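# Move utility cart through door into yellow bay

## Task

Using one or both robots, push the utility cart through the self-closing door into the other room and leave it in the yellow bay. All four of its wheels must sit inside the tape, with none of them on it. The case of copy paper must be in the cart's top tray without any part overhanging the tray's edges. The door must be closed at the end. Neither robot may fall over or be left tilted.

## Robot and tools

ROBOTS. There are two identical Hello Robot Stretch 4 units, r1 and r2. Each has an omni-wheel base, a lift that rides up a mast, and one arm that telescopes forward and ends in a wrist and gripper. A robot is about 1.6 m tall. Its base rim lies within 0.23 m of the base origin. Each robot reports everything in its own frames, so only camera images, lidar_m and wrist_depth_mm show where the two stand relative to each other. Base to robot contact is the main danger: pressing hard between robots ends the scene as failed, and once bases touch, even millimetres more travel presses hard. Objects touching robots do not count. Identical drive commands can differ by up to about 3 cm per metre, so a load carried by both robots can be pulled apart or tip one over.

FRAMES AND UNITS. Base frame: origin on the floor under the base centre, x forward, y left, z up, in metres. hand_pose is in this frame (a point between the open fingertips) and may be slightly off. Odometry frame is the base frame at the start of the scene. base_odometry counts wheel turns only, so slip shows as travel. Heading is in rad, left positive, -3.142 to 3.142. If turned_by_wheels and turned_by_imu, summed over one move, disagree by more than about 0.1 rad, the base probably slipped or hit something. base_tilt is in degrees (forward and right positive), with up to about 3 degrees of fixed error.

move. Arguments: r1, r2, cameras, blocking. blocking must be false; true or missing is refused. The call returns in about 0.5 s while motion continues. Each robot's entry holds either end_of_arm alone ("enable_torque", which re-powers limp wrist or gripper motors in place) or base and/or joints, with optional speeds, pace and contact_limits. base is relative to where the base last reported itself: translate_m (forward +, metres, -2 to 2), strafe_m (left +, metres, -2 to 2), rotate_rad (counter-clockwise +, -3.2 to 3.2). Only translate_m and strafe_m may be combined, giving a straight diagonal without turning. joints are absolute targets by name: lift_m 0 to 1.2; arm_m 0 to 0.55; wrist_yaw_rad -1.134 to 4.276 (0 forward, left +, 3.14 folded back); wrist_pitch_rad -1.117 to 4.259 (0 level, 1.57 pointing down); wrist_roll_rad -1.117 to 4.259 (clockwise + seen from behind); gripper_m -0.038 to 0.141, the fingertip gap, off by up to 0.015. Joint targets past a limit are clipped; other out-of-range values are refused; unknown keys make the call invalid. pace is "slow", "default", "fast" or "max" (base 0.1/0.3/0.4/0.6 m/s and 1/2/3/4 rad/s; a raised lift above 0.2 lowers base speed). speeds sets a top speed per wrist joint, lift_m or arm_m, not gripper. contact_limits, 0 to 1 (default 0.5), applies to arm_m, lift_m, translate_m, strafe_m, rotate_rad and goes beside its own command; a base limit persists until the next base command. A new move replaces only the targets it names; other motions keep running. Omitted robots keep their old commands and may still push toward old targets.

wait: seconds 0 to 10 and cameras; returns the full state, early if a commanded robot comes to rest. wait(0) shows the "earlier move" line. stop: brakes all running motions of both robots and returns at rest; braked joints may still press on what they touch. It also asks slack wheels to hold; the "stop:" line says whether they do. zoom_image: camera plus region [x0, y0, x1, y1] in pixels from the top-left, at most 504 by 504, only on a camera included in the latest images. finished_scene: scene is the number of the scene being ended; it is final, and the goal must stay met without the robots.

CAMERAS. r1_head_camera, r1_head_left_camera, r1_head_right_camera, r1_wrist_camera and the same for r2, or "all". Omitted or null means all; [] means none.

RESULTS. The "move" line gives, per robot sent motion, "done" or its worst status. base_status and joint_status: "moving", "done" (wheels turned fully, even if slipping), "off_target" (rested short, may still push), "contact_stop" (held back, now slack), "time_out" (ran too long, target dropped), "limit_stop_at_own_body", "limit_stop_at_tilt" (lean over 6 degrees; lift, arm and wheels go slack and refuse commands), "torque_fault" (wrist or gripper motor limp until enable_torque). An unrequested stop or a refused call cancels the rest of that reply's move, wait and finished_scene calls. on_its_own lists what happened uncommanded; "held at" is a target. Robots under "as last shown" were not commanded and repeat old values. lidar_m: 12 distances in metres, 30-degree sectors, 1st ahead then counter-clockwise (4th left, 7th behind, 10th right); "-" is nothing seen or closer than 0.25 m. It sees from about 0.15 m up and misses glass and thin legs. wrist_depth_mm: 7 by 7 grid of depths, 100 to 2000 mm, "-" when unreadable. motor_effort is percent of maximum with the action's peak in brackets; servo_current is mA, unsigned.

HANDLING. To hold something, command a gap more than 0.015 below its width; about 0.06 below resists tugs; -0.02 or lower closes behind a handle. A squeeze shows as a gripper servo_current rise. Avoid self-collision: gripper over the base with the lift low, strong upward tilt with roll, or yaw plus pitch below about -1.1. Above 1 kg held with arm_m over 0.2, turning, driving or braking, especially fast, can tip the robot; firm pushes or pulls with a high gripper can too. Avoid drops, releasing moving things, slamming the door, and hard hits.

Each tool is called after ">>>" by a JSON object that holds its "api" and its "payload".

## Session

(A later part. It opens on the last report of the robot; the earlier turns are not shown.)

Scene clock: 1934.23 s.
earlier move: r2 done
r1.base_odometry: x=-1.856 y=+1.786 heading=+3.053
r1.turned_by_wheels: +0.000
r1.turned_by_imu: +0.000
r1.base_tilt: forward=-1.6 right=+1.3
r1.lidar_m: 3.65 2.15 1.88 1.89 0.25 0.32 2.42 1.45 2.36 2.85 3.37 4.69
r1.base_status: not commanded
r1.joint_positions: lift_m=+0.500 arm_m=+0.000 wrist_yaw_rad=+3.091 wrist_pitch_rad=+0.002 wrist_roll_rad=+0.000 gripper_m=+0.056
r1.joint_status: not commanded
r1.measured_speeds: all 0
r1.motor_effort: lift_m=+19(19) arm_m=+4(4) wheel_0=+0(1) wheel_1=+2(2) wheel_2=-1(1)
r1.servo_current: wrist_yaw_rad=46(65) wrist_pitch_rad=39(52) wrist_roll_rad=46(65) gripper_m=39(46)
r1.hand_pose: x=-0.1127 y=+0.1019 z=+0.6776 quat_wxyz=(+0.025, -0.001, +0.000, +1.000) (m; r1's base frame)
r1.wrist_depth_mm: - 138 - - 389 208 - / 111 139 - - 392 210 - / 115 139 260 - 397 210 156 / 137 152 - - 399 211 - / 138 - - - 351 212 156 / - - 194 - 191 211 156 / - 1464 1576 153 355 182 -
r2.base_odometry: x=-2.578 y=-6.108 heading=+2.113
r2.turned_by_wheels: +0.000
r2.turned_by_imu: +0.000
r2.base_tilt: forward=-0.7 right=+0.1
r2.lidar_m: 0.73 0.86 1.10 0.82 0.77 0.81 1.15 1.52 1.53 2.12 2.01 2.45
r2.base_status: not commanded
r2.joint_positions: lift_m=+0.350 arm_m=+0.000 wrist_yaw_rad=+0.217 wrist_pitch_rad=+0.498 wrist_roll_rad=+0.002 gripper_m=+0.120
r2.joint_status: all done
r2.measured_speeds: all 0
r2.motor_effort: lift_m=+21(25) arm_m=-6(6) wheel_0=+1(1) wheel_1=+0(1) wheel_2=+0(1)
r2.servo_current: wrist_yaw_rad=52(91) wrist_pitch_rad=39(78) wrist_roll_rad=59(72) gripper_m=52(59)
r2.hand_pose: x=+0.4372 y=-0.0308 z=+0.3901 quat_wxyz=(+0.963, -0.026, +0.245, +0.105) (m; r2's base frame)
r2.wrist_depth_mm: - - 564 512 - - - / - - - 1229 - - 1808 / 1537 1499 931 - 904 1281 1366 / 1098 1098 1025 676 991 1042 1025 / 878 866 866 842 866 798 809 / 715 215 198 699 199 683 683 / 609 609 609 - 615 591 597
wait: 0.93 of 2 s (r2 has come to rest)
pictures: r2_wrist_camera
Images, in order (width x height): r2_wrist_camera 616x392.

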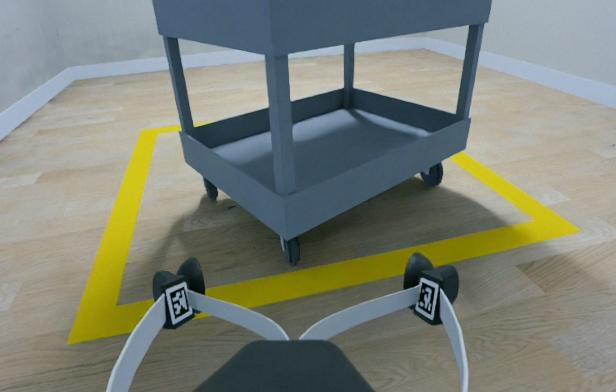

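>>> {"api": "move", "payload": {"r2": {"joints":{"lift_m":1.13,"wrist_yaw_rad":0.0,"wrist_pitch_rad":1.57,"wrist_roll_rad":1.57,"gripper_m":0.12}}, "blocking": false, "cameras": []}}

>>> {"api": "wait", "payload": {"seconds": 2, "cameras": []}}

>>> {"api": "wait", "payload": {"seconds": 4, "cameras": []}}

>>> {"api": "move", "payload": {"r2": {"base":{"strafe_m":0.25},"joints":{"arm_m":0.15}}, "blocking": false, "cameras": []}}

>>> {"api": "wait", "payload": {"seconds": 3, "cameras": []}}

>>> {"api": "move", "payload": {"r2": {"base":{"rotate_rad":-0.849},"pace":"slow"}, "blocking": false, "cameras": []}}

>>> {"api": "wait", "payload": {"seconds": 4, "cameras": ["r2_head_camera"]}}

Scene clock: 1957.57 s.
move: r2 moving
r1: as last shown
r1.lidar_m: 3.64 2.17 1.90 1.88 0.25 0.30 2.41 1.44 2.33 2.82 3.39 4.68
r1.servo_current: wrist_yaw_rad=46(72) wrist_pitch_rad=39(46) wrist_roll_rad=52(65) gripper_m=39(52)
r1.wrist_depth_mm: - 138 - - 387 208 - / 111 139 - - 389 208 - / 115 139 259 - 402 211 156 / 137 152 - - 399 212 - / 138 - - - 351 212 156 / - - 193 - 191 212 157 / - 1430 1499 153 353 182 -
r2.base_odometry: x=-2.578 y=-6.108 heading=+2.113
r2.turned_by_wheels: +0.000
r2.turned_by_imu: +0.000
r2.base_tilt: forward=-0.7 right=+0.1
r2.lidar_m: 0.76 0.80 1.06 0.80 0.76 0.81 1.11 1.51 1.53 2.10 2.03 2.43
r2.base_status: not commanded
r2.joint_positions: lift_m=+0.388 arm_m=+0.000 wrist_yaw_rad=+0.003 wrist_pitch_rad=+1.081 wrist_roll_rad=+0.589 gripper_m=+0.120
r2.joint_status: lift_m moving; wrist_yaw_rad moving; wrist_pitch_rad moving; wrist_roll_rad moving; the others done
r2.measured_speeds: translate_m=+0.000 strafe_m=+0.000 rotate_rad=+0.000 lift_m=+0.146 arm_m=+0.000 wrist_yaw_rad=-0.009 wrist_pitch_rad=+1.815 wrist_roll_rad=+1.820
r2.motor_effort: lift_m=+22(24) arm_m=-6(6) wheel_0=+0(1) wheel_1=-1(1) wheel_2=+0(1)
r2.servo_current: wrist_yaw_rad=85(117) wrist_pitch_rad=111(111) wrist_roll_rad=85(98) gripper_m=52(52)
r2.hand_pose: x=+0.3069 y=-0.0870 z=+0.3113 quat_wxyz=(+0.821, +0.248, +0.493, -0.148) (m; r2's base frame)
r2.wrist_depth_mm: - 668 866 768 699 640 597 / - 809 778 707 654 591 564 / 854 788 707 654 609 554 530 / 798 715 661 609 564 525 492 / 723 654 615 564 530 492 469 / 654 615 217 530 200 462 442 / 621 574 544 - 466 442 421
pictures: none
No camera images: "cameras" was empty.

Scene clock: 1959.57 s.
earlier move: r2 moving
r1.base_odometry: x=-1.856 y=+1.786 heading=+3.053
r1.turned_by_wheels: +0.000
r1.turned_by_imu: +0.000
r1.base_tilt: forward=-1.6 right=+1.3
r1.lidar_m: 3.62 2.18 1.89 1.90 0.25 0.32 2.43 1.46 2.33 2.85 3.38 4.67
r1.base_status: not commanded
r1.joint_positions: lift_m=+0.500 arm_m=+0.000 wrist_yaw_rad=+3.091 wrist_pitch_rad=+0.002 wrist_roll_rad=+0.000 gripper_m=+0.056
r1.joint_status: not commanded
r1.measured_speeds: all 0
r1.motor_effort: lift_m=+19(19) arm_m=+4(4) wheel_0=-1(1) wheel_1=+2(2) wheel_2=+0(1)
r1.servo_current: wrist_yaw_rad=46(72) wrist_pitch_rad=39(52) wrist_roll_rad=39(65) gripper_m=46(52)
r1.hand_pose: x=-0.1127 y=+0.1019 z=+0.6776 quat_wxyz=(+0.025, -0.001, +0.000, +1.000) (m; r1's base frame)
r1.wrist_depth_mm: - 138 - - 384 207 - / 111 139 - - 392 208 - / 115 139 259 - 402 211 155 / 137 152 - - 399 211 - / 138 - - - 353 212 156 / - - 194 - 190 213 157 / - 1430 1576 153 353 182 -
r2.base_odometry: x=-2.578 y=-6.108 heading=+2.113
r2.turned_by_wheels: +0.000
r2.turned_by_imu: +0.000
r2.base_tilt: forward=-0.7 right=+0.1
r2.lidar_m: 0.75 0.85 1.07 0.80 0.76 0.80 1.17 1.50 1.53 2.11 2.02 2.44
r2.base_status: not commanded
r2.joint_positions: lift_m=+0.951 arm_m=+0.000 wrist_yaw_rad=+0.003 wrist_pitch_rad=+1.567 wrist_roll_rad=+1.568 gripper_m=+0.120
r2.joint_status: lift_m moving; wrist_yaw_rad moving; wrist_pitch_rad moving; wrist_roll_rad moving; the others done
r2.measured_speeds: translate_m=+0.000 strafe_m=+0.000 rotate_rad=+0.000 lift_m=+0.300 arm_m=+0.000 wrist_yaw_rad=+0.000 wrist_pitch_rad=+0.000 wrist_roll_rad=+0.000
r2.motor_effort: lift_m=+23(26) arm_m=-6(6) wheel_0=+1(1) wheel_1=-1(1) wheel_2=+0(1)
r2.servo_current: wrist_yaw_rad=78(117) wrist_pitch_rad=26(111) wrist_roll_rad=65(98) gripper_m=46(59)
r2.hand_pose: x=+0.1724 y=-0.0874 z=+0.8405 quat_wxyz=(+0.502, +0.499, +0.501, -0.498) (m; r2's base frame)
r2.wrist_depth_mm: 1078 1042 1060 1060 1042 1025 1042 / 1078 1078 1060 1060 1042 1042 1025 / 1042 1060 1060 1078 1042 1042 1042 / 1060 1042 1060 1042 - 1042 1042 / 1078 1060 1060 1042 - 1042 357 / 1098 1060 201 1078 186 1042 1060 / 1060 1060 1060 - 1060 1042 1042
wait: 2.00 s; no rest
pictures: none
No camera images: "cameras" was empty.

Scene clock: 1960.93 s.
earlier move: r2 done
r1.base_odometry: x=-1.856 y=+1.786 heading=+3.053
r1.turned_by_wheels: +0.000
r1.turned_by_imu: +0.000
r1.base_tilt: forward=-1.6 right=+1.3
r1.lidar_m: 3.66 2.18 1.88 1.89 0.25 0.32 2.45 1.46 2.36 2.84 3.34 4.71
r1.base_status: not commanded
r1.joint_positions: lift_m=+0.500 arm_m=+0.000 wrist_yaw_rad=+3.091 wrist_pitch_rad=+0.002 wrist_roll_rad=+0.000 gripper_m=+0.056
r1.joint_status: not commanded
r1.measured_speeds: all 0
r1.motor_effort: lift_m=+19(19) arm_m=+4(4) wheel_0=+0(1) wheel_1=+2(2) wheel_2=-1(1)
r1.servo_current: wrist_yaw_rad=26(78) wrist_pitch_rad=46(52) wrist_roll_rad=65(72) gripper_m=39(52)
r1.hand_pose: x=-0.1127 y=+0.1019 z=+0.6776 quat_wxyz=(+0.025, -0.001, +0.000, +1.000) (m; r1's base frame)
r1.wrist_depth_mm: - 138 - - 387 207 - / 111 139 - - 392 209 - / 115 139 259 - 397 210 156 / 137 152 - - 397 211 - / 138 - - - 351 212 156 / - - 194 - 191 212 157 / - 1430 1537 154 353 182 -
r2.base_odometry: x=-2.578 y=-6.108 heading=+2.113
r2.turned_by_wheels: +0.000
r2.turned_by_imu: +0.000
r2.base_tilt: forward=-0.7 right=+0.1
r2.lidar_m: 0.74 0.84 1.10 0.81 0.75 0.82 1.15 1.52 1.56 2.11 2.02 2.46
r2.base_status: not commanded
r2.joint_positions: lift_m=+1.130 arm_m=+0.000 wrist_yaw_rad=+0.003 wrist_pitch_rad=+1.567 wrist_roll_rad=+1.568 gripper_m=+0.120
r2.joint_status: all done
r2.measured_speeds: all 0
r2.motor_effort: lift_m=+21(26) arm_m=-6(6) wheel_0=+1(2) wheel_1=-1(1) wheel_2=+0(1)
r2.servo_current: wrist_yaw_rad=33(117) wrist_pitch_rad=46(111) wrist_roll_rad=46(98) gripper_m=52(59)
r2.hand_pose: x=+0.1724 y=-0.0874 z=+1.0196 quat_wxyz=(+0.502, +0.499, +0.501, -0.498) (m; r2's base frame)
r2.wrist_depth_mm: 1229 1205 1229 1255 1255 1229 1229 / 1255 1229 1229 1229 1255 1229 1229 / 1255 1229 1229 1229 1229 1229 1229 / 1229 1255 1255 1229 1229 1205 1205 / 1118 1255 1229 1255 - 1229 357 / - 1255 201 1229 193 1205 1229 / 1255 1229 1255 - 1255 1229 1229
wait: 1.37 of 4 s (r2 has come to rest)
pictures: none
No camera images: "cameras" was empty.

Scene clock: 1961.43 s.
move: r2 moving
r1: as last shown
r1.lidar_m: 3.65 2.16 1.90 1.89 0.25 0.30 2.43 1.44 2.34 2.84 3.37 4.69
r1.motor_effort: lift_m=+19(19) arm_m=+4(4) wheel_0=-1(1) wheel_1=+2(2) wheel_2=-1(1)
r1.servo_current: wrist_yaw_rad=39(59) wrist_pitch_rad=39(52) wrist_roll_rad=33(65) gripper_m=39(39)
r1.wrist_depth_mm: - 138 - - 387 208 - / 111 139 - - 397 208 - / 115 139 259 - 397 210 155 / 137 151 - - 399 211 - / 138 - - - 353 212 157 / - - 193 - 191 213 156 / - 1430 1537 153 353 182 -
r2.base_odometry: x=-2.609 y=-6.126 heading=+2.114
r2.turned_by_wheels: +0.000
r2.turned_by_imu: +0.000
r2.base_tilt: forward=-0.7 right=+0.1
r2.lidar_m: 0.75 0.83 1.08 0.77 0.73 0.79 1.09 1.55 1.58 2.14 2.05 2.47
r2.base_status: strafe_m moving
r2.joint_positions: lift_m=+1.130 arm_m=+0.051 wrist_yaw_rad=+0.003 wrist_pitch_rad=+1.567 wrist_roll_rad=+1.568 gripper_m=+0.120
r2.joint_status: arm_m moving
r2.measured_speeds: translate_m=-0.002 strafe_m=+0.138 rotate_rad=+0.009 lift_m=+0.000 arm_m=+0.195 wrist_yaw_rad=+0.000 wrist_pitch_rad=+0.000 wrist_roll_rad=+0.001
r2.motor_effort: lift_m=+21(21) arm_m=+10(12) wheel_0=-11(12) wheel_1=+10(11) wheel_2=+0(1)
r2.servo_current: wrist_yaw_rad=39(52) wrist_pitch_rad=46(46) wrist_roll_rad=52(59) gripper_m=52(59)
r2.hand_pose: x=+0.2227 y=-0.0874 z=+1.0196 quat_wxyz=(+0.502, +0.500, +0.500, -0.498) (m; r2's base frame)
r2.wrist_depth_mm: 1255 1229 1229 1229 1205 1229 1229 / 1229 1229 1229 1229 1229 1229 1229 / 1229 1229 1255 1255 1205 1205 1229 / 1229 1229 1229 1229 1098 1205 1205 / - 1255 1255 1255 - 1229 1229 / 768 1281 200 1255 193 1229 1229 / 1255 1255 1255 - 1229 1255 1205
pictures: none
No camera images: "cameras" was empty.

Scene clock: 1963.07 s.
earlier move: r2 done
r1.base_odometry: x=-1.856 y=+1.786 heading=+3.053
r1.turned_by_wheels: +0.000
r1.turned_by_imu: +0.000
r1.base_tilt: forward=-1.6 right=+1.3
r1.lidar_m: 3.63 2.16 1.88 1.89 0.25 0.32 2.43 1.46 2.34 2.83 3.37 4.69
r1.base_status: not commanded
r1.joint_positions: lift_m=+0.500 arm_m=+0.000 wrist_yaw_rad=+3.091 wrist_pitch_rad=+0.002 wrist_roll_rad=+0.000 gripper_m=+0.056
r1.joint_status: not commanded
r1.measured_speeds: all 0
r1.motor_effort: lift_m=+19(19) arm_m=+3(4) wheel_0=+0(1) wheel_1=+2(2) wheel_2=-1(1)
r1.servo_current: wrist_yaw_rad=65(65) wrist_pitch_rad=52(52) wrist_roll_rad=39(65) gripper_m=39(52)
r1.hand_pose: x=-0.1127 y=+0.1019 z=+0.6776 quat_wxyz=(+0.025, -0.001, +0.000, +1.000) (m; r1's base frame)
r1.wrist_depth_mm: - 138 - - 387 207 - / 111 138 - - 392 208 - / 114 139 259 - 402 211 156 / 137 152 - - 399 211 - / 138 - - - 353 212 157 / - - 193 - 191 212 157 / - 1430 1537 153 355 182 -
r2.base_odometry: x=-2.792 y=-6.237 heading=+2.113
r2.turned_by_wheels: +0.000
r2.turned_by_imu: +0.000
r2.base_tilt: forward=-0.6 right=+0.1
r2.lidar_m: 0.75 2.03 0.79 0.56 0.55 0.56 0.82 1.63 1.71 2.33 2.23 0.96
r2.base_status: done
r2.joint_positions: lift_m=+1.130 arm_m=+0.150 wrist_yaw_rad=+0.003 wrist_pitch_rad=+1.567 wrist_roll_rad=+1.568 gripper_m=+0.120
r2.joint_status: all done
r2.measured_speeds: all 0
r2.motor_effort: lift_m=+20(21) arm_m=+7(12) wheel_0=-2(12) wheel_1=+1(13) wheel_2=+0(2)
r2.servo_current: wrist_yaw_rad=46(65) wrist_pitch_rad=39(46) wrist_roll_rad=46(59) gripper_m=46(59)
r2.hand_pose: x=+0.3220 y=-0.0874 z=+1.0196 quat_wxyz=(+0.502, +0.500, +0.500, -0.498) (m; r2's base frame)
r2.wrist_depth_mm: 1229 1229 1229 1229 1229 1205 1205 / 1229 1229 1255 1229 1229 1182 1229 / 1008 1229 1229 1205 1229 1229 1229 / 741 1078 1255 1229 - 1229 1205 / 741 1255 1255 1255 - 1229 1229 / 1229 1255 198 1255 197 1229 1205 / 1255 1255 1229 - 1229 1229 1138
wait: 1.63 of 3 s (r2 has come to rest)
pictures: none
No camera images: "cameras" was empty.

Scene clock: 1963.57 s.
move: r2 moving
r1: as last shown
r1.base_tilt: forward=-1.6 right=+1.2
r1.lidar_m: 3.62 2.17 1.90 1.90 0.25 0.30 2.43 1.46 2.38 2.84 3.35 4.69
r1.motor_effort: lift_m=+19(19) arm_m=+4(4) wheel_0=+0(1) wheel_1=+2(2) wheel_2=-1(1)
r1.servo_current: wrist_yaw_rad=33(59) wrist_pitch_rad=46(46) wrist_roll_rad=46(52) gripper_m=39(46)
r1.wrist_depth_mm: - 138 - - 387 207 - / 111 138 - - 394 210 - / 115 139 260 - 397 211 156 / 137 152 - - 402 211 - / 138 - - - 355 211 156 / - - 194 - 191 212 156 / - 1430 1499 153 353 182 -
r2.base_odometry: x=-2.792 y=-6.237 heading=+1.988
r2.turned_by_wheels: -0.125
r2.turned_by_imu: -0.121
r2.base_tilt: forward=-0.6 right=+0.1
r2.lidar_m: 0.76 0.96 0.88 0.58 0.55 0.56 0.75 1.60 1.67 2.10 2.23 2.57
r2.base_status: rotate_rad moving
r2.joint_positions: lift_m=+1.130 arm_m=+0.150 wrist_yaw_rad=+0.003 wrist_pitch_rad=+1.567 wrist_roll_rad=+1.568 gripper_m=+0.120
r2.joint_status: not commanded
r2.measured_speeds: translate_m=-0.001 strafe_m=+0.000 rotate_rad=-0.484 lift_m=+0.000 arm_m=+0.000 wrist_yaw_rad=+0.000 wrist_pitch_rad=+0.000 wrist_roll_rad=+0.000
r2.motor_effort: lift_m=+20(20) arm_m=+7(7) wheel_0=+7(8) wheel_1=+8(8) wheel_2=+8(9)
r2.servo_current: wrist_yaw_rad=52(52) wrist_pitch_rad=46(46) wrist_roll_rad=52(52) gripper_m=46(59)
r2.hand_pose: x=+0.3220 y=-0.0874 z=+1.0196 quat_wxyz=(+0.502, +0.500, +0.500, -0.498) (m; r2's base frame)
r2.wrist_depth_mm: 1229 1229 1229 1229 1229 1229 1229 / 1229 1255 1255 1229 1255 1229 1205 / 1281 1255 1229 1255 1229 1205 1205 / 788 1255 1255 1229 - 1205 1229 / 723 1229 1255 1229 - 1205 1229 / 768 1255 198 1229 197 1229 1229 / 1205 1255 1255 - 1229 1229 -
pictures: none
No camera images: "cameras" was empty.

Scene clock: 1965.20 s.
earlier move: r2 done
r1.base_odometry: x=-1.856 y=+1.786 heading=+3.053
r1.turned_by_wheels: +0.000
r1.turned_by_imu: +0.000
r1.base_tilt: forward=-1.6 right=+1.3
r1.lidar_m: 3.63 2.18 1.90 1.90 0.25 0.28 2.42 1.45 2.38 2.84 3.37 4.69
r1.base_status: not commanded
r1.joint_positions: lift_m=+0.500 arm_m=+0.000 wrist_yaw_rad=+3.091 wrist_pitch_rad=+0.002 wrist_roll_rad=+0.000 gripper_m=+0.056
r1.joint_status: not commanded
r1.measured_speeds: all 0
r1.motor_effort: lift_m=+19(19) arm_m=+4(4) wheel_0=-1(1) wheel_1=+2(2) wheel_2=-1(1)
r1.servo_current: wrist_yaw_rad=33(65) wrist_pitch_rad=39(52) wrist_roll_rad=46(65) gripper_m=46(46)
r1.hand_pose: x=-0.1127 y=+0.1019 z=+0.6776 quat_wxyz=(+0.025, -0.001, +0.000, +1.000) (m; r1's base frame)
r1.wrist_depth_mm: - 138 - - 387 207 - / 111 139 - - 392 210 - / 115 139 260 - 397 211 155 / 137 151 - - 402 213 - / 138 - - - 353 212 156 / - - 193 - 191 212 157 / - 1430 1499 153 355 181 -
r2.base_odometry: x=-2.793 y=-6.237 heading=+1.265
r2.turned_by_wheels: -0.723
r2.turned_by_imu: -0.704
r2.base_tilt: forward=-0.7 right=+0.0
r2.lidar_m: 2.23 0.76 0.82 1.22 0.66 0.55 0.55 0.64 1.09 1.65 1.87 2.25
r2.base_status: done
r2.joint_positions: lift_m=+1.130 arm_m=+0.150 wrist_yaw_rad=+0.003 wrist_pitch_rad=+1.567 wrist_roll_rad=+1.568 gripper_m=+0.120
r2.joint_status: not commanded
r2.measured_speeds: all 0
r2.motor_effort: lift_m=+20(21) arm_m=+7(7) wheel_0=+5(10) wheel_1=+5(9) wheel_2=+5(9)
r2.servo_current: wrist_yaw_rad=59(59) wrist_pitch_rad=33(46) wrist_roll_rad=46(59) gripper_m=52(59)
r2.hand_pose: x=+0.3220 y=-0.0874 z=+1.0196 quat_wxyz=(+0.502, +0.500, +0.500, -0.498) (m; r2's base frame)
r2.wrist_depth_mm: 1255 1229 1229 1229 1229 1205 1229 / 1229 1255 1255 1229 1205 1229 1229 / 1229 1281 1205 1229 1229 1229 1205 / 1229 1255 1255 1229 - 1229 1205 / 1255 1255 1255 1229 - 1229 1229 / 1281 1255 200 1229 196 1182 1229 / 1281 1281 1229 - 1205 1229 1160
wait: 1.63 of 4 s (r2 has come to rest)
pictures: r2_head_camera
Images, in order (width x height): r2_head_camera 420x560.

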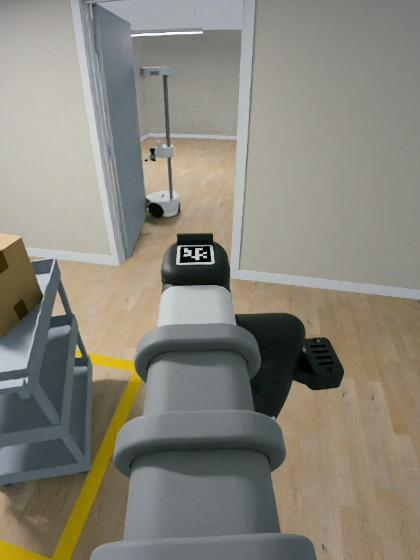

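>>> {"api": "move", "payload": {"r2": {"base":{"strafe_m":0.75},"joints":{"arm_m":0.395}}, "blocking": false, "cameras": []}}

>>> {"api": "wait", "payload": {"seconds": 2.5, "cameras": []}}

>>> {"api": "wait", "payload": {"seconds": 5, "cameras": ["r2_wrist_camera"]}}

Scene clock: 1972.20 s.
move: r2 moving
r1: as last shown
r1.lidar_m: 3.64 2.17 1.90 1.88 0.25 0.32 2.45 1.44 2.34 2.85 3.36 4.69
r1.servo_current: wrist_yaw_rad=46(59) wrist_pitch_rad=46(46) wrist_roll_rad=52(65) gripper_m=39(46)
r1.wrist_depth_mm: - 138 - - 387 207 - / 111 139 - - 392 208 - / 115 139 258 - 397 211 156 / 137 152 - - 399 211 - / 138 - - - 353 212 157 / - - 194 - 191 212 157 / - 1397 1537 153 353 182 -
r2.base_odometry: x=-2.827 y=-6.226 heading=+1.266
r2.turned_by_wheels: +0.000
r2.turned_by_imu: +0.001
r2.base_tilt: forward=-0.7 right=+0.1
r2.lidar_m: 2.26 0.74 0.80 1.20 0.67 0.55 0.53 0.62 1.05 1.68 1.90 2.27
r2.base_status: strafe_m moving
r2.joint_positions: lift_m=+1.130 arm_m=+0.201 wrist_yaw_rad=+0.003 wrist_pitch_rad=+1.567 wrist_roll_rad=+1.568 gripper_m=+0.120
r2.joint_status: arm_m moving
r2.measured_speeds: translate_m=+0.000 strafe_m=+0.140 rotate_rad=+0.001 lift_m=+0.000 arm_m=+0.195 wrist_yaw_rad=+0.000 wrist_pitch_rad=+0.000 wrist_roll_rad=+0.000
r2.motor_effort: lift_m=+20(20) arm_m=+8(12) wheel_0=-9(11) wheel_1=+9(12) wheel_2=+1(3)
r2.servo_current: wrist_yaw_rad=39(59) wrist_pitch_rad=39(46) wrist_roll_rad=46(52) gripper_m=52(52)
r2.hand_pose: x=+0.3727 y=-0.0874 z=+1.0196 quat_wxyz=(+0.502, +0.500, +0.500, -0.498) (m; r2's base frame)
r2.wrist_depth_mm: 1229 1229 1255 1205 1229 1229 1205 / 1255 1229 1255 1229 1205 1205 1229 / 1229 1281 1255 1229 1229 1281 1205 / 1281 1255 1229 1255 1229 1182 1205 / 1255 1255 1229 1255 1118 - 1229 / 1255 1255 198 1229 198 1255 1205 / 1255 1255 1255 - 1229 1205 1182
pictures: none
No camera images: "cameras" was empty.

Scene clock: 1974.70 s.
earlier move: r2 moving
r1.base_odometry: x=-1.856 y=+1.786 heading=+3.053
r1.turned_by_wheels: +0.000
r1.turned_by_imu: +0.000
r1.base_tilt: forward=-1.6 right=+1.3
r1.lidar_m: 3.65 2.17 1.89 1.90 0.25 0.32 2.42 1.45 2.37 2.85 3.37 4.70
r1.base_status: not commanded
r1.joint_positions: lift_m=+0.500 arm_m=+0.000 wrist_yaw_rad=+3.091 wrist_pitch_rad=+0.002 wrist_roll_rad=+0.000 gripper_m=+0.056
r1.joint_status: not commanded
r1.measured_speeds: all 0
r1.motor_effort: lift_m=+19(19) arm_m=+3(4) wheel_0=+0(1) wheel_1=+2(2) wheel_2=-1(1)
r1.servo_current: wrist_yaw_rad=52(72) wrist_pitch_rad=46(52) wrist_roll_rad=46(65) gripper_m=39(52)
r1.hand_pose: x=-0.1127 y=+0.1019 z=+0.6776 quat_wxyz=(+0.025, -0.001, +0.000, +1.000) (m; r1's base frame)
r1.wrist_depth_mm: - 138 - - 387 207 - / 111 138 - - 394 208 - / 115 139 260 - 399 211 156 / 136 152 - - 399 211 - / 138 - - - 351 213 156 / - - 194 - 191 213 157 / - 1464 1499 154 351 182 -
r2.base_odometry: x=-3.468 y=-6.024 heading=+1.265
r2.turned_by_wheels: +0.000
r2.turned_by_imu: +0.000
r2.base_tilt: forward=-0.7 right=+0.0
r2.lidar_m: 0.50 0.49 2.42 0.85 0.49 0.38 0.37 0.46 0.77 2.33 2.67 0.57
r2.base_status: strafe_m moving
r2.joint_positions: lift_m=+1.130 arm_m=+0.395 wrist_yaw_rad=+0.003 wrist_pitch_rad=+1.567 wrist_roll_rad=+1.568 gripper_m=+0.120
r2.joint_status: all done
r2.measured_speeds: translate_m=+0.000 strafe_m=+0.160 rotate_rad=-0.001 lift_m=+0.000 arm_m=+0.000 wrist_yaw_rad=+0.000 wrist_pitch_rad=+0.000 wrist_roll_rad=+0.000
r2.motor_effort: lift_m=+20(21) arm_m=+7(13) wheel_0=+3(12) wheel_1=+2(12) wheel_2=+0(3)
r2.servo_current: wrist_yaw_rad=52(59) wrist_pitch_rad=46(46) wrist_roll_rad=52(65) gripper_m=46(59)
r2.hand_pose: x=+0.5670 y=-0.0874 z=+1.0196 quat_wxyz=(+0.502, +0.500, +0.500, -0.498) (m; r2's base frame)
r2.wrist_depth_mm: 1229 1205 1229 1229 1229 1229 1205 / 1229 1229 1229 1229 1229 1229 1229 / 1255 1255 1229 1255 1229 1205 1229 / 413 - - 382 1229 - 1229 / - - - 384 1229 - - / 382 421 190 379 196 - 1205 / 368 - - - 1229 1229 1255
wait: 2.50 s; no rest
pictures: none
No camera images: "cameras" was empty.

Scene clock: 1975.53 s.
earlier move: r2 done
r1.base_odometry: x=-1.856 y=+1.786 heading=+3.053
r1.turned_by_wheels: +0.000
r1.turned_by_imu: +0.000
r1.base_tilt: forward=-1.6 right=+1.3
r1.lidar_m: 3.64 2.18 1.88 1.90 0.25 0.29 2.46 1.47 2.37 2.86 3.37 4.69
r1.base_status: not commanded
r1.joint_positions: lift_m=+0.500 arm_m=+0.000 wrist_yaw_rad=+3.091 wrist_pitch_rad=+0.002 wrist_roll_rad=+0.000 gripper_m=+0.056
r1.joint_status: not commanded
r1.measured_speeds: all 0
r1.motor_effort: lift_m=+19(19) arm_m=+4(4) wheel_0=-1(1) wheel_1=+2(2) wheel_2=+0(1)
r1.servo_current: wrist_yaw_rad=46(72) wrist_pitch_rad=46(52) wrist_roll_rad=52(65) gripper_m=39(52)
r1.hand_pose: x=-0.1127 y=+0.1019 z=+0.6776 quat_wxyz=(+0.025, -0.001, +0.000, +1.000) (m; r1's base frame)
r1.wrist_depth_mm: - 138 - - 384 207 - / 111 139 - - 394 208 - / 115 139 260 - 399 210 156 / 137 152 - - 402 211 - / 138 - - - 351 213 157 / - - 193 - 190 212 156 / - 1430 1537 153 353 182 -
r2.base_odometry: x=-3.508 y=-6.011 heading=+1.265
r2.turned_by_wheels: +0.000
r2.turned_by_imu: +0.000
r2.base_tilt: forward=-0.7 right=+0.1
r2.lidar_m: 0.49 0.50 2.38 0.87 0.47 0.38 0.37 0.44 0.79 2.36 2.70 0.56
r2.base_status: done
r2.joint_positions: lift_m=+1.130 arm_m=+0.395 wrist_yaw_rad=+0.003 wrist_pitch_rad=+1.567 wrist_roll_rad=+1.568 gripper_m=+0.120
r2.joint_status: all done
r2.measured_speeds: all 0
r2.motor_effort: lift_m=+20(21) arm_m=+7(13) wheel_0=-1(12) wheel_1=+0(12) wheel_2=+0(3)
r2.servo_current: wrist_yaw_rad=59(59) wrist_pitch_rad=46(46) wrist_roll_rad=46(65) gripper_m=52(59)
r2.hand_pose: x=+0.5670 y=-0.0874 z=+1.0196 quat_wxyz=(+0.502, +0.500, +0.500, -0.498) (m; r2's base frame)
r2.wrist_depth_mm: 1229 1255 1229 1229 1229 1205 1205 / 1255 1255 1229 1205 1229 1229 1205 / 449 413 - 691 1255 1205 1205 / - - - 379 1229 - 1205 / 402 - - 382 1255 - - / 355 190 190 379 194 - 1205 / 389 - - - 1255 1229 1229
wait: 0.83 of 5 s (r2 has come to rest)
pictures: r2_wrist_camera
Images, in order (width x height): r2_wrist_camera 616x392.

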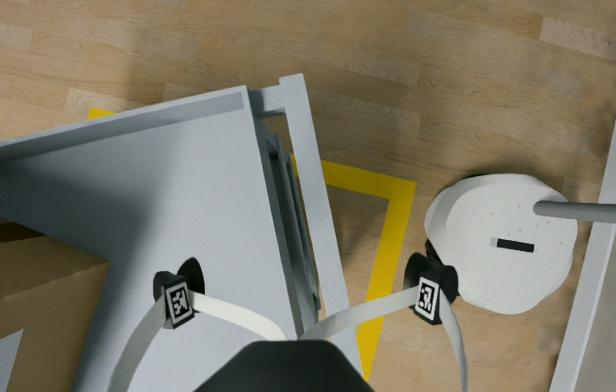

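>>> {"api": "move", "payload": {"r2": {"joints":{"lift_m":0.925},"pace":"slow"}, "blocking": false, "cameras": []}}

>>> {"api": "wait", "payload": {"seconds": 4, "cameras": []}}

>>> {"api": "move", "payload": {"r2": {"joints":{"gripper_m":0.0}}, "blocking": false, "cameras": []}}

>>> {"api": "wait", "payload": {"seconds": 2.5, "cameras": []}}

>>> {"api": "move", "payload": {"r2": {"base":{"strafe_m":0.2},"pace":"slow"}, "blocking": false, "cameras": []}}

>>> {"api": "wait", "payload": {"seconds": 5, "cameras": ["r2_wrist_camera","r2_head_camera"]}}

Scene clock: 1982.40 s.
move: r2 moving
r1: as last shown
r1.base_tilt: forward=-1.5 right=+1.3
r1.lidar_m: 3.63 2.17 1.90 1.89 0.25 0.31 2.45 1.47 2.33 2.85 3.36 4.69
r1.motor_effort: lift_m=+19(19) arm_m=+4(4) wheel_0=+0(1) wheel_1=+2(2) wheel_2=+0(1)
r1.servo_current: wrist_yaw_rad=65(65) wrist_pitch_rad=39(52) wrist_roll_rad=59(65) gripper_m=39(46)
r1.wrist_depth_mm: - 138 - - 389 207 - / 111 139 - - 392 209 - / 115 139 262 - 397 211 156 / 137 153 - - 399 211 - / 138 - - - 351 213 156 / - - 194 - 191 213 157 / - 1464 1537 153 351 182 -
r2.base_odometry: x=-3.508 y=-6.011 heading=+1.265
r2.turned_by_wheels: +0.000
r2.turned_by_imu: +0.000
r2.base_tilt: forward=-0.7 right=+0.0
r2.lidar_m: 0.49 0.50 2.38 0.84 0.47 0.38 0.35 0.46 0.76 2.37 2.69 0.55
r2.base_status: not commanded
r2.joint_positions: lift_m=+1.105 arm_m=+0.395 wrist_yaw_rad=+0.003 wrist_pitch_rad=+1.567 wrist_roll_rad=+1.568 gripper_m=+0.120
r2.joint_status: lift_m moving
r2.measured_speeds: translate_m=+0.000 strafe_m=+0.000 rotate_rad=+0.000 lift_m=-0.097 arm_m=+0.000 wrist_yaw_rad=+0.000 wrist_pitch_rad=+0.000 wrist_roll_rad=+0.000
r2.motor_effort: lift_m=+13(21) arm_m=+7(7) wheel_0=-1(2) wheel_1=+0(0) wheel_2=+0(1)
r2.servo_current: wrist_yaw_rad=52(59) wrist_pitch_rad=39(46) wrist_roll_rad=52(59) gripper_m=52(52)
r2.hand_pose: x=+0.5670 y=-0.0874 z=+0.9949 quat_wxyz=(+0.502, +0.500, +0.500, -0.498) (m; r2's base frame)
r2.wrist_depth_mm: 1205 1229 1205 1205 1205 1205 1182 / 1229 1205 1205 1205 1229 1182 1182 / 399 399 - 707 1205 1182 1229 / - - - 364 1205 - 1205 / 392 - - 359 1205 - - / 357 187 190 357 195 - 1229 / 384 - - - 1205 1229 1205
pictures: none
No camera images: "cameras" was empty.

Scene clock: 1984.30 s.
earlier move: r2 done
r1.base_odometry: x=-1.856 y=+1.786 heading=+3.053
r1.turned_by_wheels: +0.000
r1.turned_by_imu: +0.000
r1.base_tilt: forward=-1.6 right=+1.3
r1.lidar_m: 3.63 2.16 1.88 1.91 0.25 0.31 2.42 1.46 2.36 2.86 3.38 4.70
r1.base_status: not commanded
r1.joint_positions: lift_m=+0.500 arm_m=+0.000 wrist_yaw_rad=+3.091 wrist_pitch_rad=+0.002 wrist_roll_rad=+0.000 gripper_m=+0.056
r1.joint_status: not commanded
r1.measured_speeds: all 0
r1.motor_effort: lift_m=+19(19) arm_m=+3(4) wheel_0=-1(1) wheel_1=+2(2) wheel_2=+0(1)
r1.servo_current: wrist_yaw_rad=52(65) wrist_pitch_rad=46(52) wrist_roll_rad=65(65) gripper_m=39(59)
r1.hand_pose: x=-0.1127 y=+0.1019 z=+0.6776 quat_wxyz=(+0.025, -0.001, +0.000, +1.000) (m; r1's base frame)
r1.wrist_depth_mm: - 138 - - 387 206 - / 111 139 - - 392 208 - / 115 139 259 - 399 211 156 / 137 152 - - 399 211 - / 138 - - - 353 213 156 / - - 193 - 191 213 156 / - 1464 1537 153 353 182 -
r2.base_odometry: x=-3.508 y=-6.011 heading=+1.265
r2.turned_by_wheels: +0.000
r2.turned_by_imu: +0.000
r2.base_tilt: forward=-0.7 right=+0.1
r2.lidar_m: 0.51 0.52 2.37 0.85 0.48 0.38 0.38 0.44 0.74 2.35 2.69 0.55
r2.base_status: not commanded
r2.joint_positions: lift_m=+0.925 arm_m=+0.395 wrist_yaw_rad=+0.003 wrist_pitch_rad=+1.567 wrist_roll_rad=+1.568 gripper_m=+0.120
r2.joint_status: all done
r2.measured_speeds: all 0
r2.motor_effort: lift_m=+13(21) arm_m=+7(7) wheel_0=-1(2) wheel_1=+0(1) wheel_2=+0(1)
r2.servo_current: wrist_yaw_rad=46(59) wrist_pitch_rad=46(46) wrist_roll_rad=39(65) gripper_m=52(59)
r2.hand_pose: x=+0.5670 y=-0.0874 z=+0.8152 quat_wxyz=(+0.502, +0.500, +0.500, -0.498) (m; r2's base frame)
r2.wrist_depth_mm: 198 216 202 176 1008 1025 1025 / 236 - 229 176 1025 1025 1008 / - - 207 176 1025 1008 1008 / - - 197 176 1025 1025 - / - - 220 177 1042 - - / - 186 187 177 186 - - / - - - - 1008 1025 1008
wait: 1.90 of 4 s (r2 has come to rest)
pictures: none
No camera images: "cameras" was empty.

Scene clock: 1984.80 s.
move: r2 moving
r1: as last shown
r1.lidar_m: 3.67 2.16 1.90 1.89 0.25 0.31 2.43 1.47 2.35 2.85 3.39 4.69
r1.motor_effort: lift_m=+19(19) arm_m=+4(4) wheel_0=+0(1) wheel_1=+2(2) wheel_2=+0(1)
r1.servo_current: wrist_yaw_rad=39(65) wrist_pitch_rad=46(46) wrist_roll_rad=39(65) gripper_m=46(46)
r1.wrist_depth_mm: - 138 - - 384 207 - / 111 139 - - 392 209 - / 115 139 259 - 397 211 156 / 137 152 - - 399 211 - / 138 - - - 353 213 156 / - - 194 - 190 213 156 / - 1464 1537 153 351 182 -
r2.base_odometry: x=-3.508 y=-6.011 heading=+1.265
r2.turned_by_wheels: +0.000
r2.turned_by_imu: +0.000
r2.base_tilt: forward=-0.7 right=+0.0
r2.lidar_m: 0.50 0.51 2.38 0.85 0.47 0.38 0.37 0.44 0.76 2.37 2.69 0.58
r2.base_status: not commanded
r2.joint_positions: lift_m=+0.925 arm_m=+0.395 wrist_yaw_rad=+0.003 wrist_pitch_rad=+1.567 wrist_roll_rad=+1.568 gripper_m=+0.106
r2.joint_status: gripper_m moving
r2.measured_speeds: all 0
r2.motor_effort: lift_m=+13(14) arm_m=+7(7) wheel_0=-1(2) wheel_1=+0(0) wheel_2=+0(0)
r2.servo_current: wrist_yaw_rad=59(59) wrist_pitch_rad=39(52) wrist_roll_rad=39(59) gripper_m=98(98)
r2.hand_pose: x=+0.5670 y=-0.0874 z=+0.8152 quat_wxyz=(+0.502, +0.500, +0.500, -0.498) (m; r2's base frame)
r2.wrist_depth_mm: 198 216 202 176 1025 1008 1008 / 236 - 229 176 1008 1008 1025 / - - 206 177 1042 1008 1025 / - - 196 176 1025 1025 - / - - 212 177 1025 - - / - 165 193 177 187 - - / - - - - 1025 1025 1042
pictures: none
No camera images: "cameras" was empty.

Scene clock: 1986.30 s.
earlier move: r2 done
r1.base_odometry: x=-1.856 y=+1.786 heading=+3.053
r1.turned_by_wheels: +0.000
r1.turned_by_imu: +0.000
r1.base_tilt: forward=-1.6 right=+1.3
r1.lidar_m: 3.65 2.17 1.90 1.90 0.25 0.30 2.42 1.45 2.36 2.84 3.36 4.69
r1.base_status: not commanded
r1.joint_positions: lift_m=+0.500 arm_m=+0.000 wrist_yaw_rad=+3.091 wrist_pitch_rad=+0.002 wrist_roll_rad=+0.000 gripper_m=+0.056
r1.joint_status: not commanded
r1.measured_speeds: all 0
r1.motor_effort: lift_m=+19(19) arm_m=+4(4) wheel_0=+0(1) wheel_1=+1(2) wheel_2=+0(1)
r1.servo_current: wrist_yaw_rad=65(65) wrist_pitch_rad=39(46) wrist_roll_rad=59(65) gripper_m=39(46)
r1.hand_pose: x=-0.1127 y=+0.1019 z=+0.6776 quat_wxyz=(+0.025, -0.001, +0.000, +1.000) (m; r1's base frame)
r1.wrist_depth_mm: - 138 - - 387 207 - / 111 138 - - 392 208 - / 115 139 263 - 399 211 156 / 137 151 - - 399 212 - / 138 - - - 353 213 156 / - - 193 - 191 212 157 / - 1464 1537 154 351 182 -
r2.base_odometry: x=-3.508 y=-6.011 heading=+1.265
r2.turned_by_wheels: +0.000
r2.turned_by_imu: +0.000
r2.base_tilt: forward=-0.7 right=+0.1
r2.lidar_m: 0.50 0.51 2.36 0.89 0.49 0.35 0.36 0.47 0.75 2.37 2.70 0.56
r2.base_status: not commanded
r2.joint_positions: lift_m=+0.925 arm_m=+0.395 wrist_yaw_rad=+0.003 wrist_pitch_rad=+1.567 wrist_roll_rad=+1.568 gripper_m=+0.002
r2.joint_status: all done
r2.measured_speeds: all 0
r2.motor_effort: lift_m=+22(22) arm_m=+6(7) wheel_0=-1(2) wheel_1=+0(0) wheel_2=+0(0)
r2.servo_current: wrist_yaw_rad=39(59) wrist_pitch_rad=46(52) wrist_roll_rad=46(65) gripper_m=169(371)
r2.hand_pose: x=+0.5673 y=-0.0874 z=+0.8145 quat_wxyz=(+0.502, +0.500, +0.500, -0.498) (m; r2's base frame)
r2.wrist_depth_mm: 200 220 203 170 1025 1008 1008 / - - 211 171 1008 1025 1008 / - - 192 171 1008 1008 1008 / - - 196 171 - 1008 - / - - 187 172 1025 - - / - 167 184 173 179 156 - / - 137 - - 1025 1025 1025
wait: 1.50 of 2.5 s (r2 has come to rest)
pictures: none
No camera images: "cameras" was empty.

Scene clock: 1986.80 s.
move: r2 moving
r1: as last shown
r1.base_tilt: forward=-1.5 right=+1.2
r1.lidar_m: 3.61 2.18 1.89 1.90 0.25 0.31 2.44 1.44 2.34 2.85 3.39 4.70
r1.motor_effort: lift_m=+19(19) arm_m=+3(4) wheel_0=+0(1) wheel_1=+2(2) wheel_2=+0(1)
r1.servo_current: wrist_yaw_rad=46(65) wrist_pitch_rad=46(46) wrist_roll_rad=52(59) gripper_m=46(46)
r1.wrist_depth_mm: - 138 - - 389 206 - / 111 139 - - 394 209 - / 115 139 260 - 399 211 156 / 137 152 - - 399 211 - / 138 - - - 353 213 156 / - - 194 - 191 213 156 / - 1430 1537 153 355 182 -
r2.base_odometry: x=-3.521 y=-6.007 heading=+1.265
r2.turned_by_wheels: +0.000
r2.turned_by_imu: +0.000
r2.base_tilt: forward=-0.6 right=+0.1
r2.lidar_m: 0.49 0.52 2.34 0.85 0.46 0.37 0.36 0.44 0.76 2.39 2.72 0.59
r2.base_status: strafe_m moving
r2.joint_positions: lift_m=+0.925 arm_m=+0.395 wrist_yaw_rad=+0.003 wrist_pitch_rad=+1.567 wrist_roll_rad=+1.568 gripper_m=+0.002
r2.joint_status: not commanded
r2.measured_speeds: translate_m=+0.001 strafe_m=+0.056 rotate_rad=-0.003 lift_m=+0.000 arm_m=+0.000 wrist_yaw_rad=+0.000 wrist_pitch_rad=+0.000 wrist_roll_rad=+0.000
r2.motor_effort: lift_m=+22(22) arm_m=+5(6) wheel_0=-12(12) wheel_1=+8(9) wheel_2=-1(2)
r2.servo_current: wrist_yaw_rad=59(59) wrist_pitch_rad=46(46) wrist_roll_rad=59(59) gripper_m=163(169)
r2.hand_pose: x=+0.5673 y=-0.0874 z=+0.8145 quat_wxyz=(+0.502, +0.500, +0.500, -0.498) (m; r2's base frame)
r2.wrist_depth_mm: 204 220 196 171 1008 1025 1025 / - - 205 172 1025 1008 1008 / - - 191 171 1008 1025 1025 / - - 193 172 - 1025 - / - - 189 172 1025 - - / - 167 183 173 177 156 - / - 137 - - 1025 1025 1025
pictures: none
No camera images: "cameras" was empty.

Scene clock: 1989.43 s.
earlier move: r2 done
r1.base_odometry: x=-1.856 y=+1.786 heading=+3.053
r1.turned_by_wheels: +0.000
r1.turned_by_imu: +0.000
r1.base_tilt: forward=-1.6 right=+1.3
r1.lidar_m: 3.67 2.17 1.87 1.91 0.25 0.32 2.48 1.48 2.34 2.85 3.39 4.70
r1.base_status: not commanded
r1.joint_positions: lift_m=+0.500 arm_m=+0.000 wrist_yaw_rad=+3.091 wrist_pitch_rad=+0.002 wrist_roll_rad=+0.000 gripper_m=+0.056
r1.joint_status: not commanded
r1.measured_speeds: all 0
r1.motor_effort: lift_m=+19(19) arm_m=+3(4) wheel_0=+0(1) wheel_1=+2(2) wheel_2=+0(1)
r1.servo_current: wrist_yaw_rad=52(65) wrist_pitch_rad=46(52) wrist_roll_rad=39(72) gripper_m=46(46)
r1.hand_pose: x=-0.1127 y=+0.1019 z=+0.6776 quat_wxyz=(+0.025, -0.001, +0.000, +1.000) (m; r1's base frame)
r1.wrist_depth_mm: - 138 - - 384 207 - / 111 139 - - 394 210 - / 115 139 259 - 399 211 156 / 137 152 - - 399 212 - / 138 - - - 353 213 157 / - - 194 - 191 213 157 / - 1464 1499 153 355 182 -
r2.base_odometry: x=-3.698 y=-5.951 heading=+1.265
r2.turned_by_wheels: +0.000
r2.turned_by_imu: -0.001
r2.base_tilt: forward=-0.7 right=+0.0
r2.lidar_m: 0.53 0.56 2.17 0.76 0.40 0.33 0.33 0.39 0.69 2.57 2.90 0.54
r2.base_status: done
r2.joint_positions: lift_m=+0.925 arm_m=+0.395 wrist_yaw_rad=-0.001 wrist_pitch_rad=+1.567 wrist_roll_rad=+1.572 gripper_m=+0.002
r2.joint_status: not commanded
r2.measured_speeds: all 0
r2.motor_effort: lift_m=+22(22) arm_m=+6(6) wheel_0=-7(16) wheel_1=+1(9) wheel_2=+0(2)
r2.servo_current: wrist_yaw_rad=46(59) wrist_pitch_rad=39(52) wrist_roll_rad=46(59) gripper_m=150(176)
r2.hand_pose: x=+0.5669 y=-0.0874 z=+0.8145 quat_wxyz=(+0.501, +0.502, +0.498, -0.499) (m; r2's base frame)
r2.wrist_depth_mm: - - - 206 172 1008 1008 / - - - 228 173 1025 1008 / - - - 842 173 1008 1008 / - - - 496 174 1042 - / - - 198 878 1042 1025 - / - 160 183 496 176 904 - / - - - - 1042 1025 1008
wait: 2.63 of 5 s (r2 has come to rest)
pictures: r2_head_camera, r2_wrist_camera
Images, in order (width x height): r2_head_camera 420x560, r2_wrist_camera 616x392.

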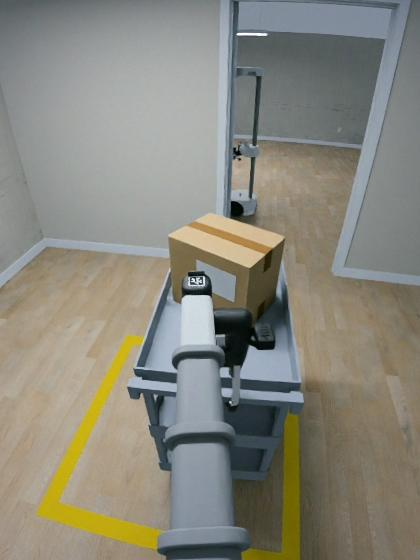

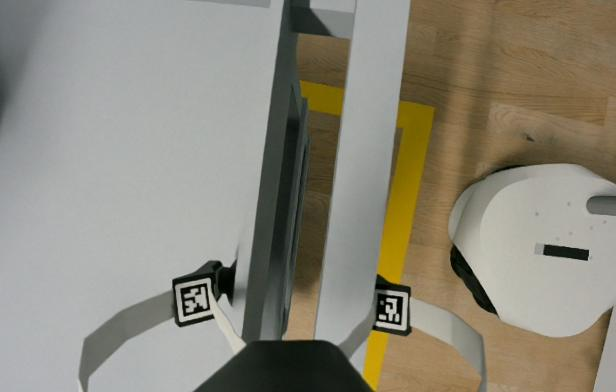

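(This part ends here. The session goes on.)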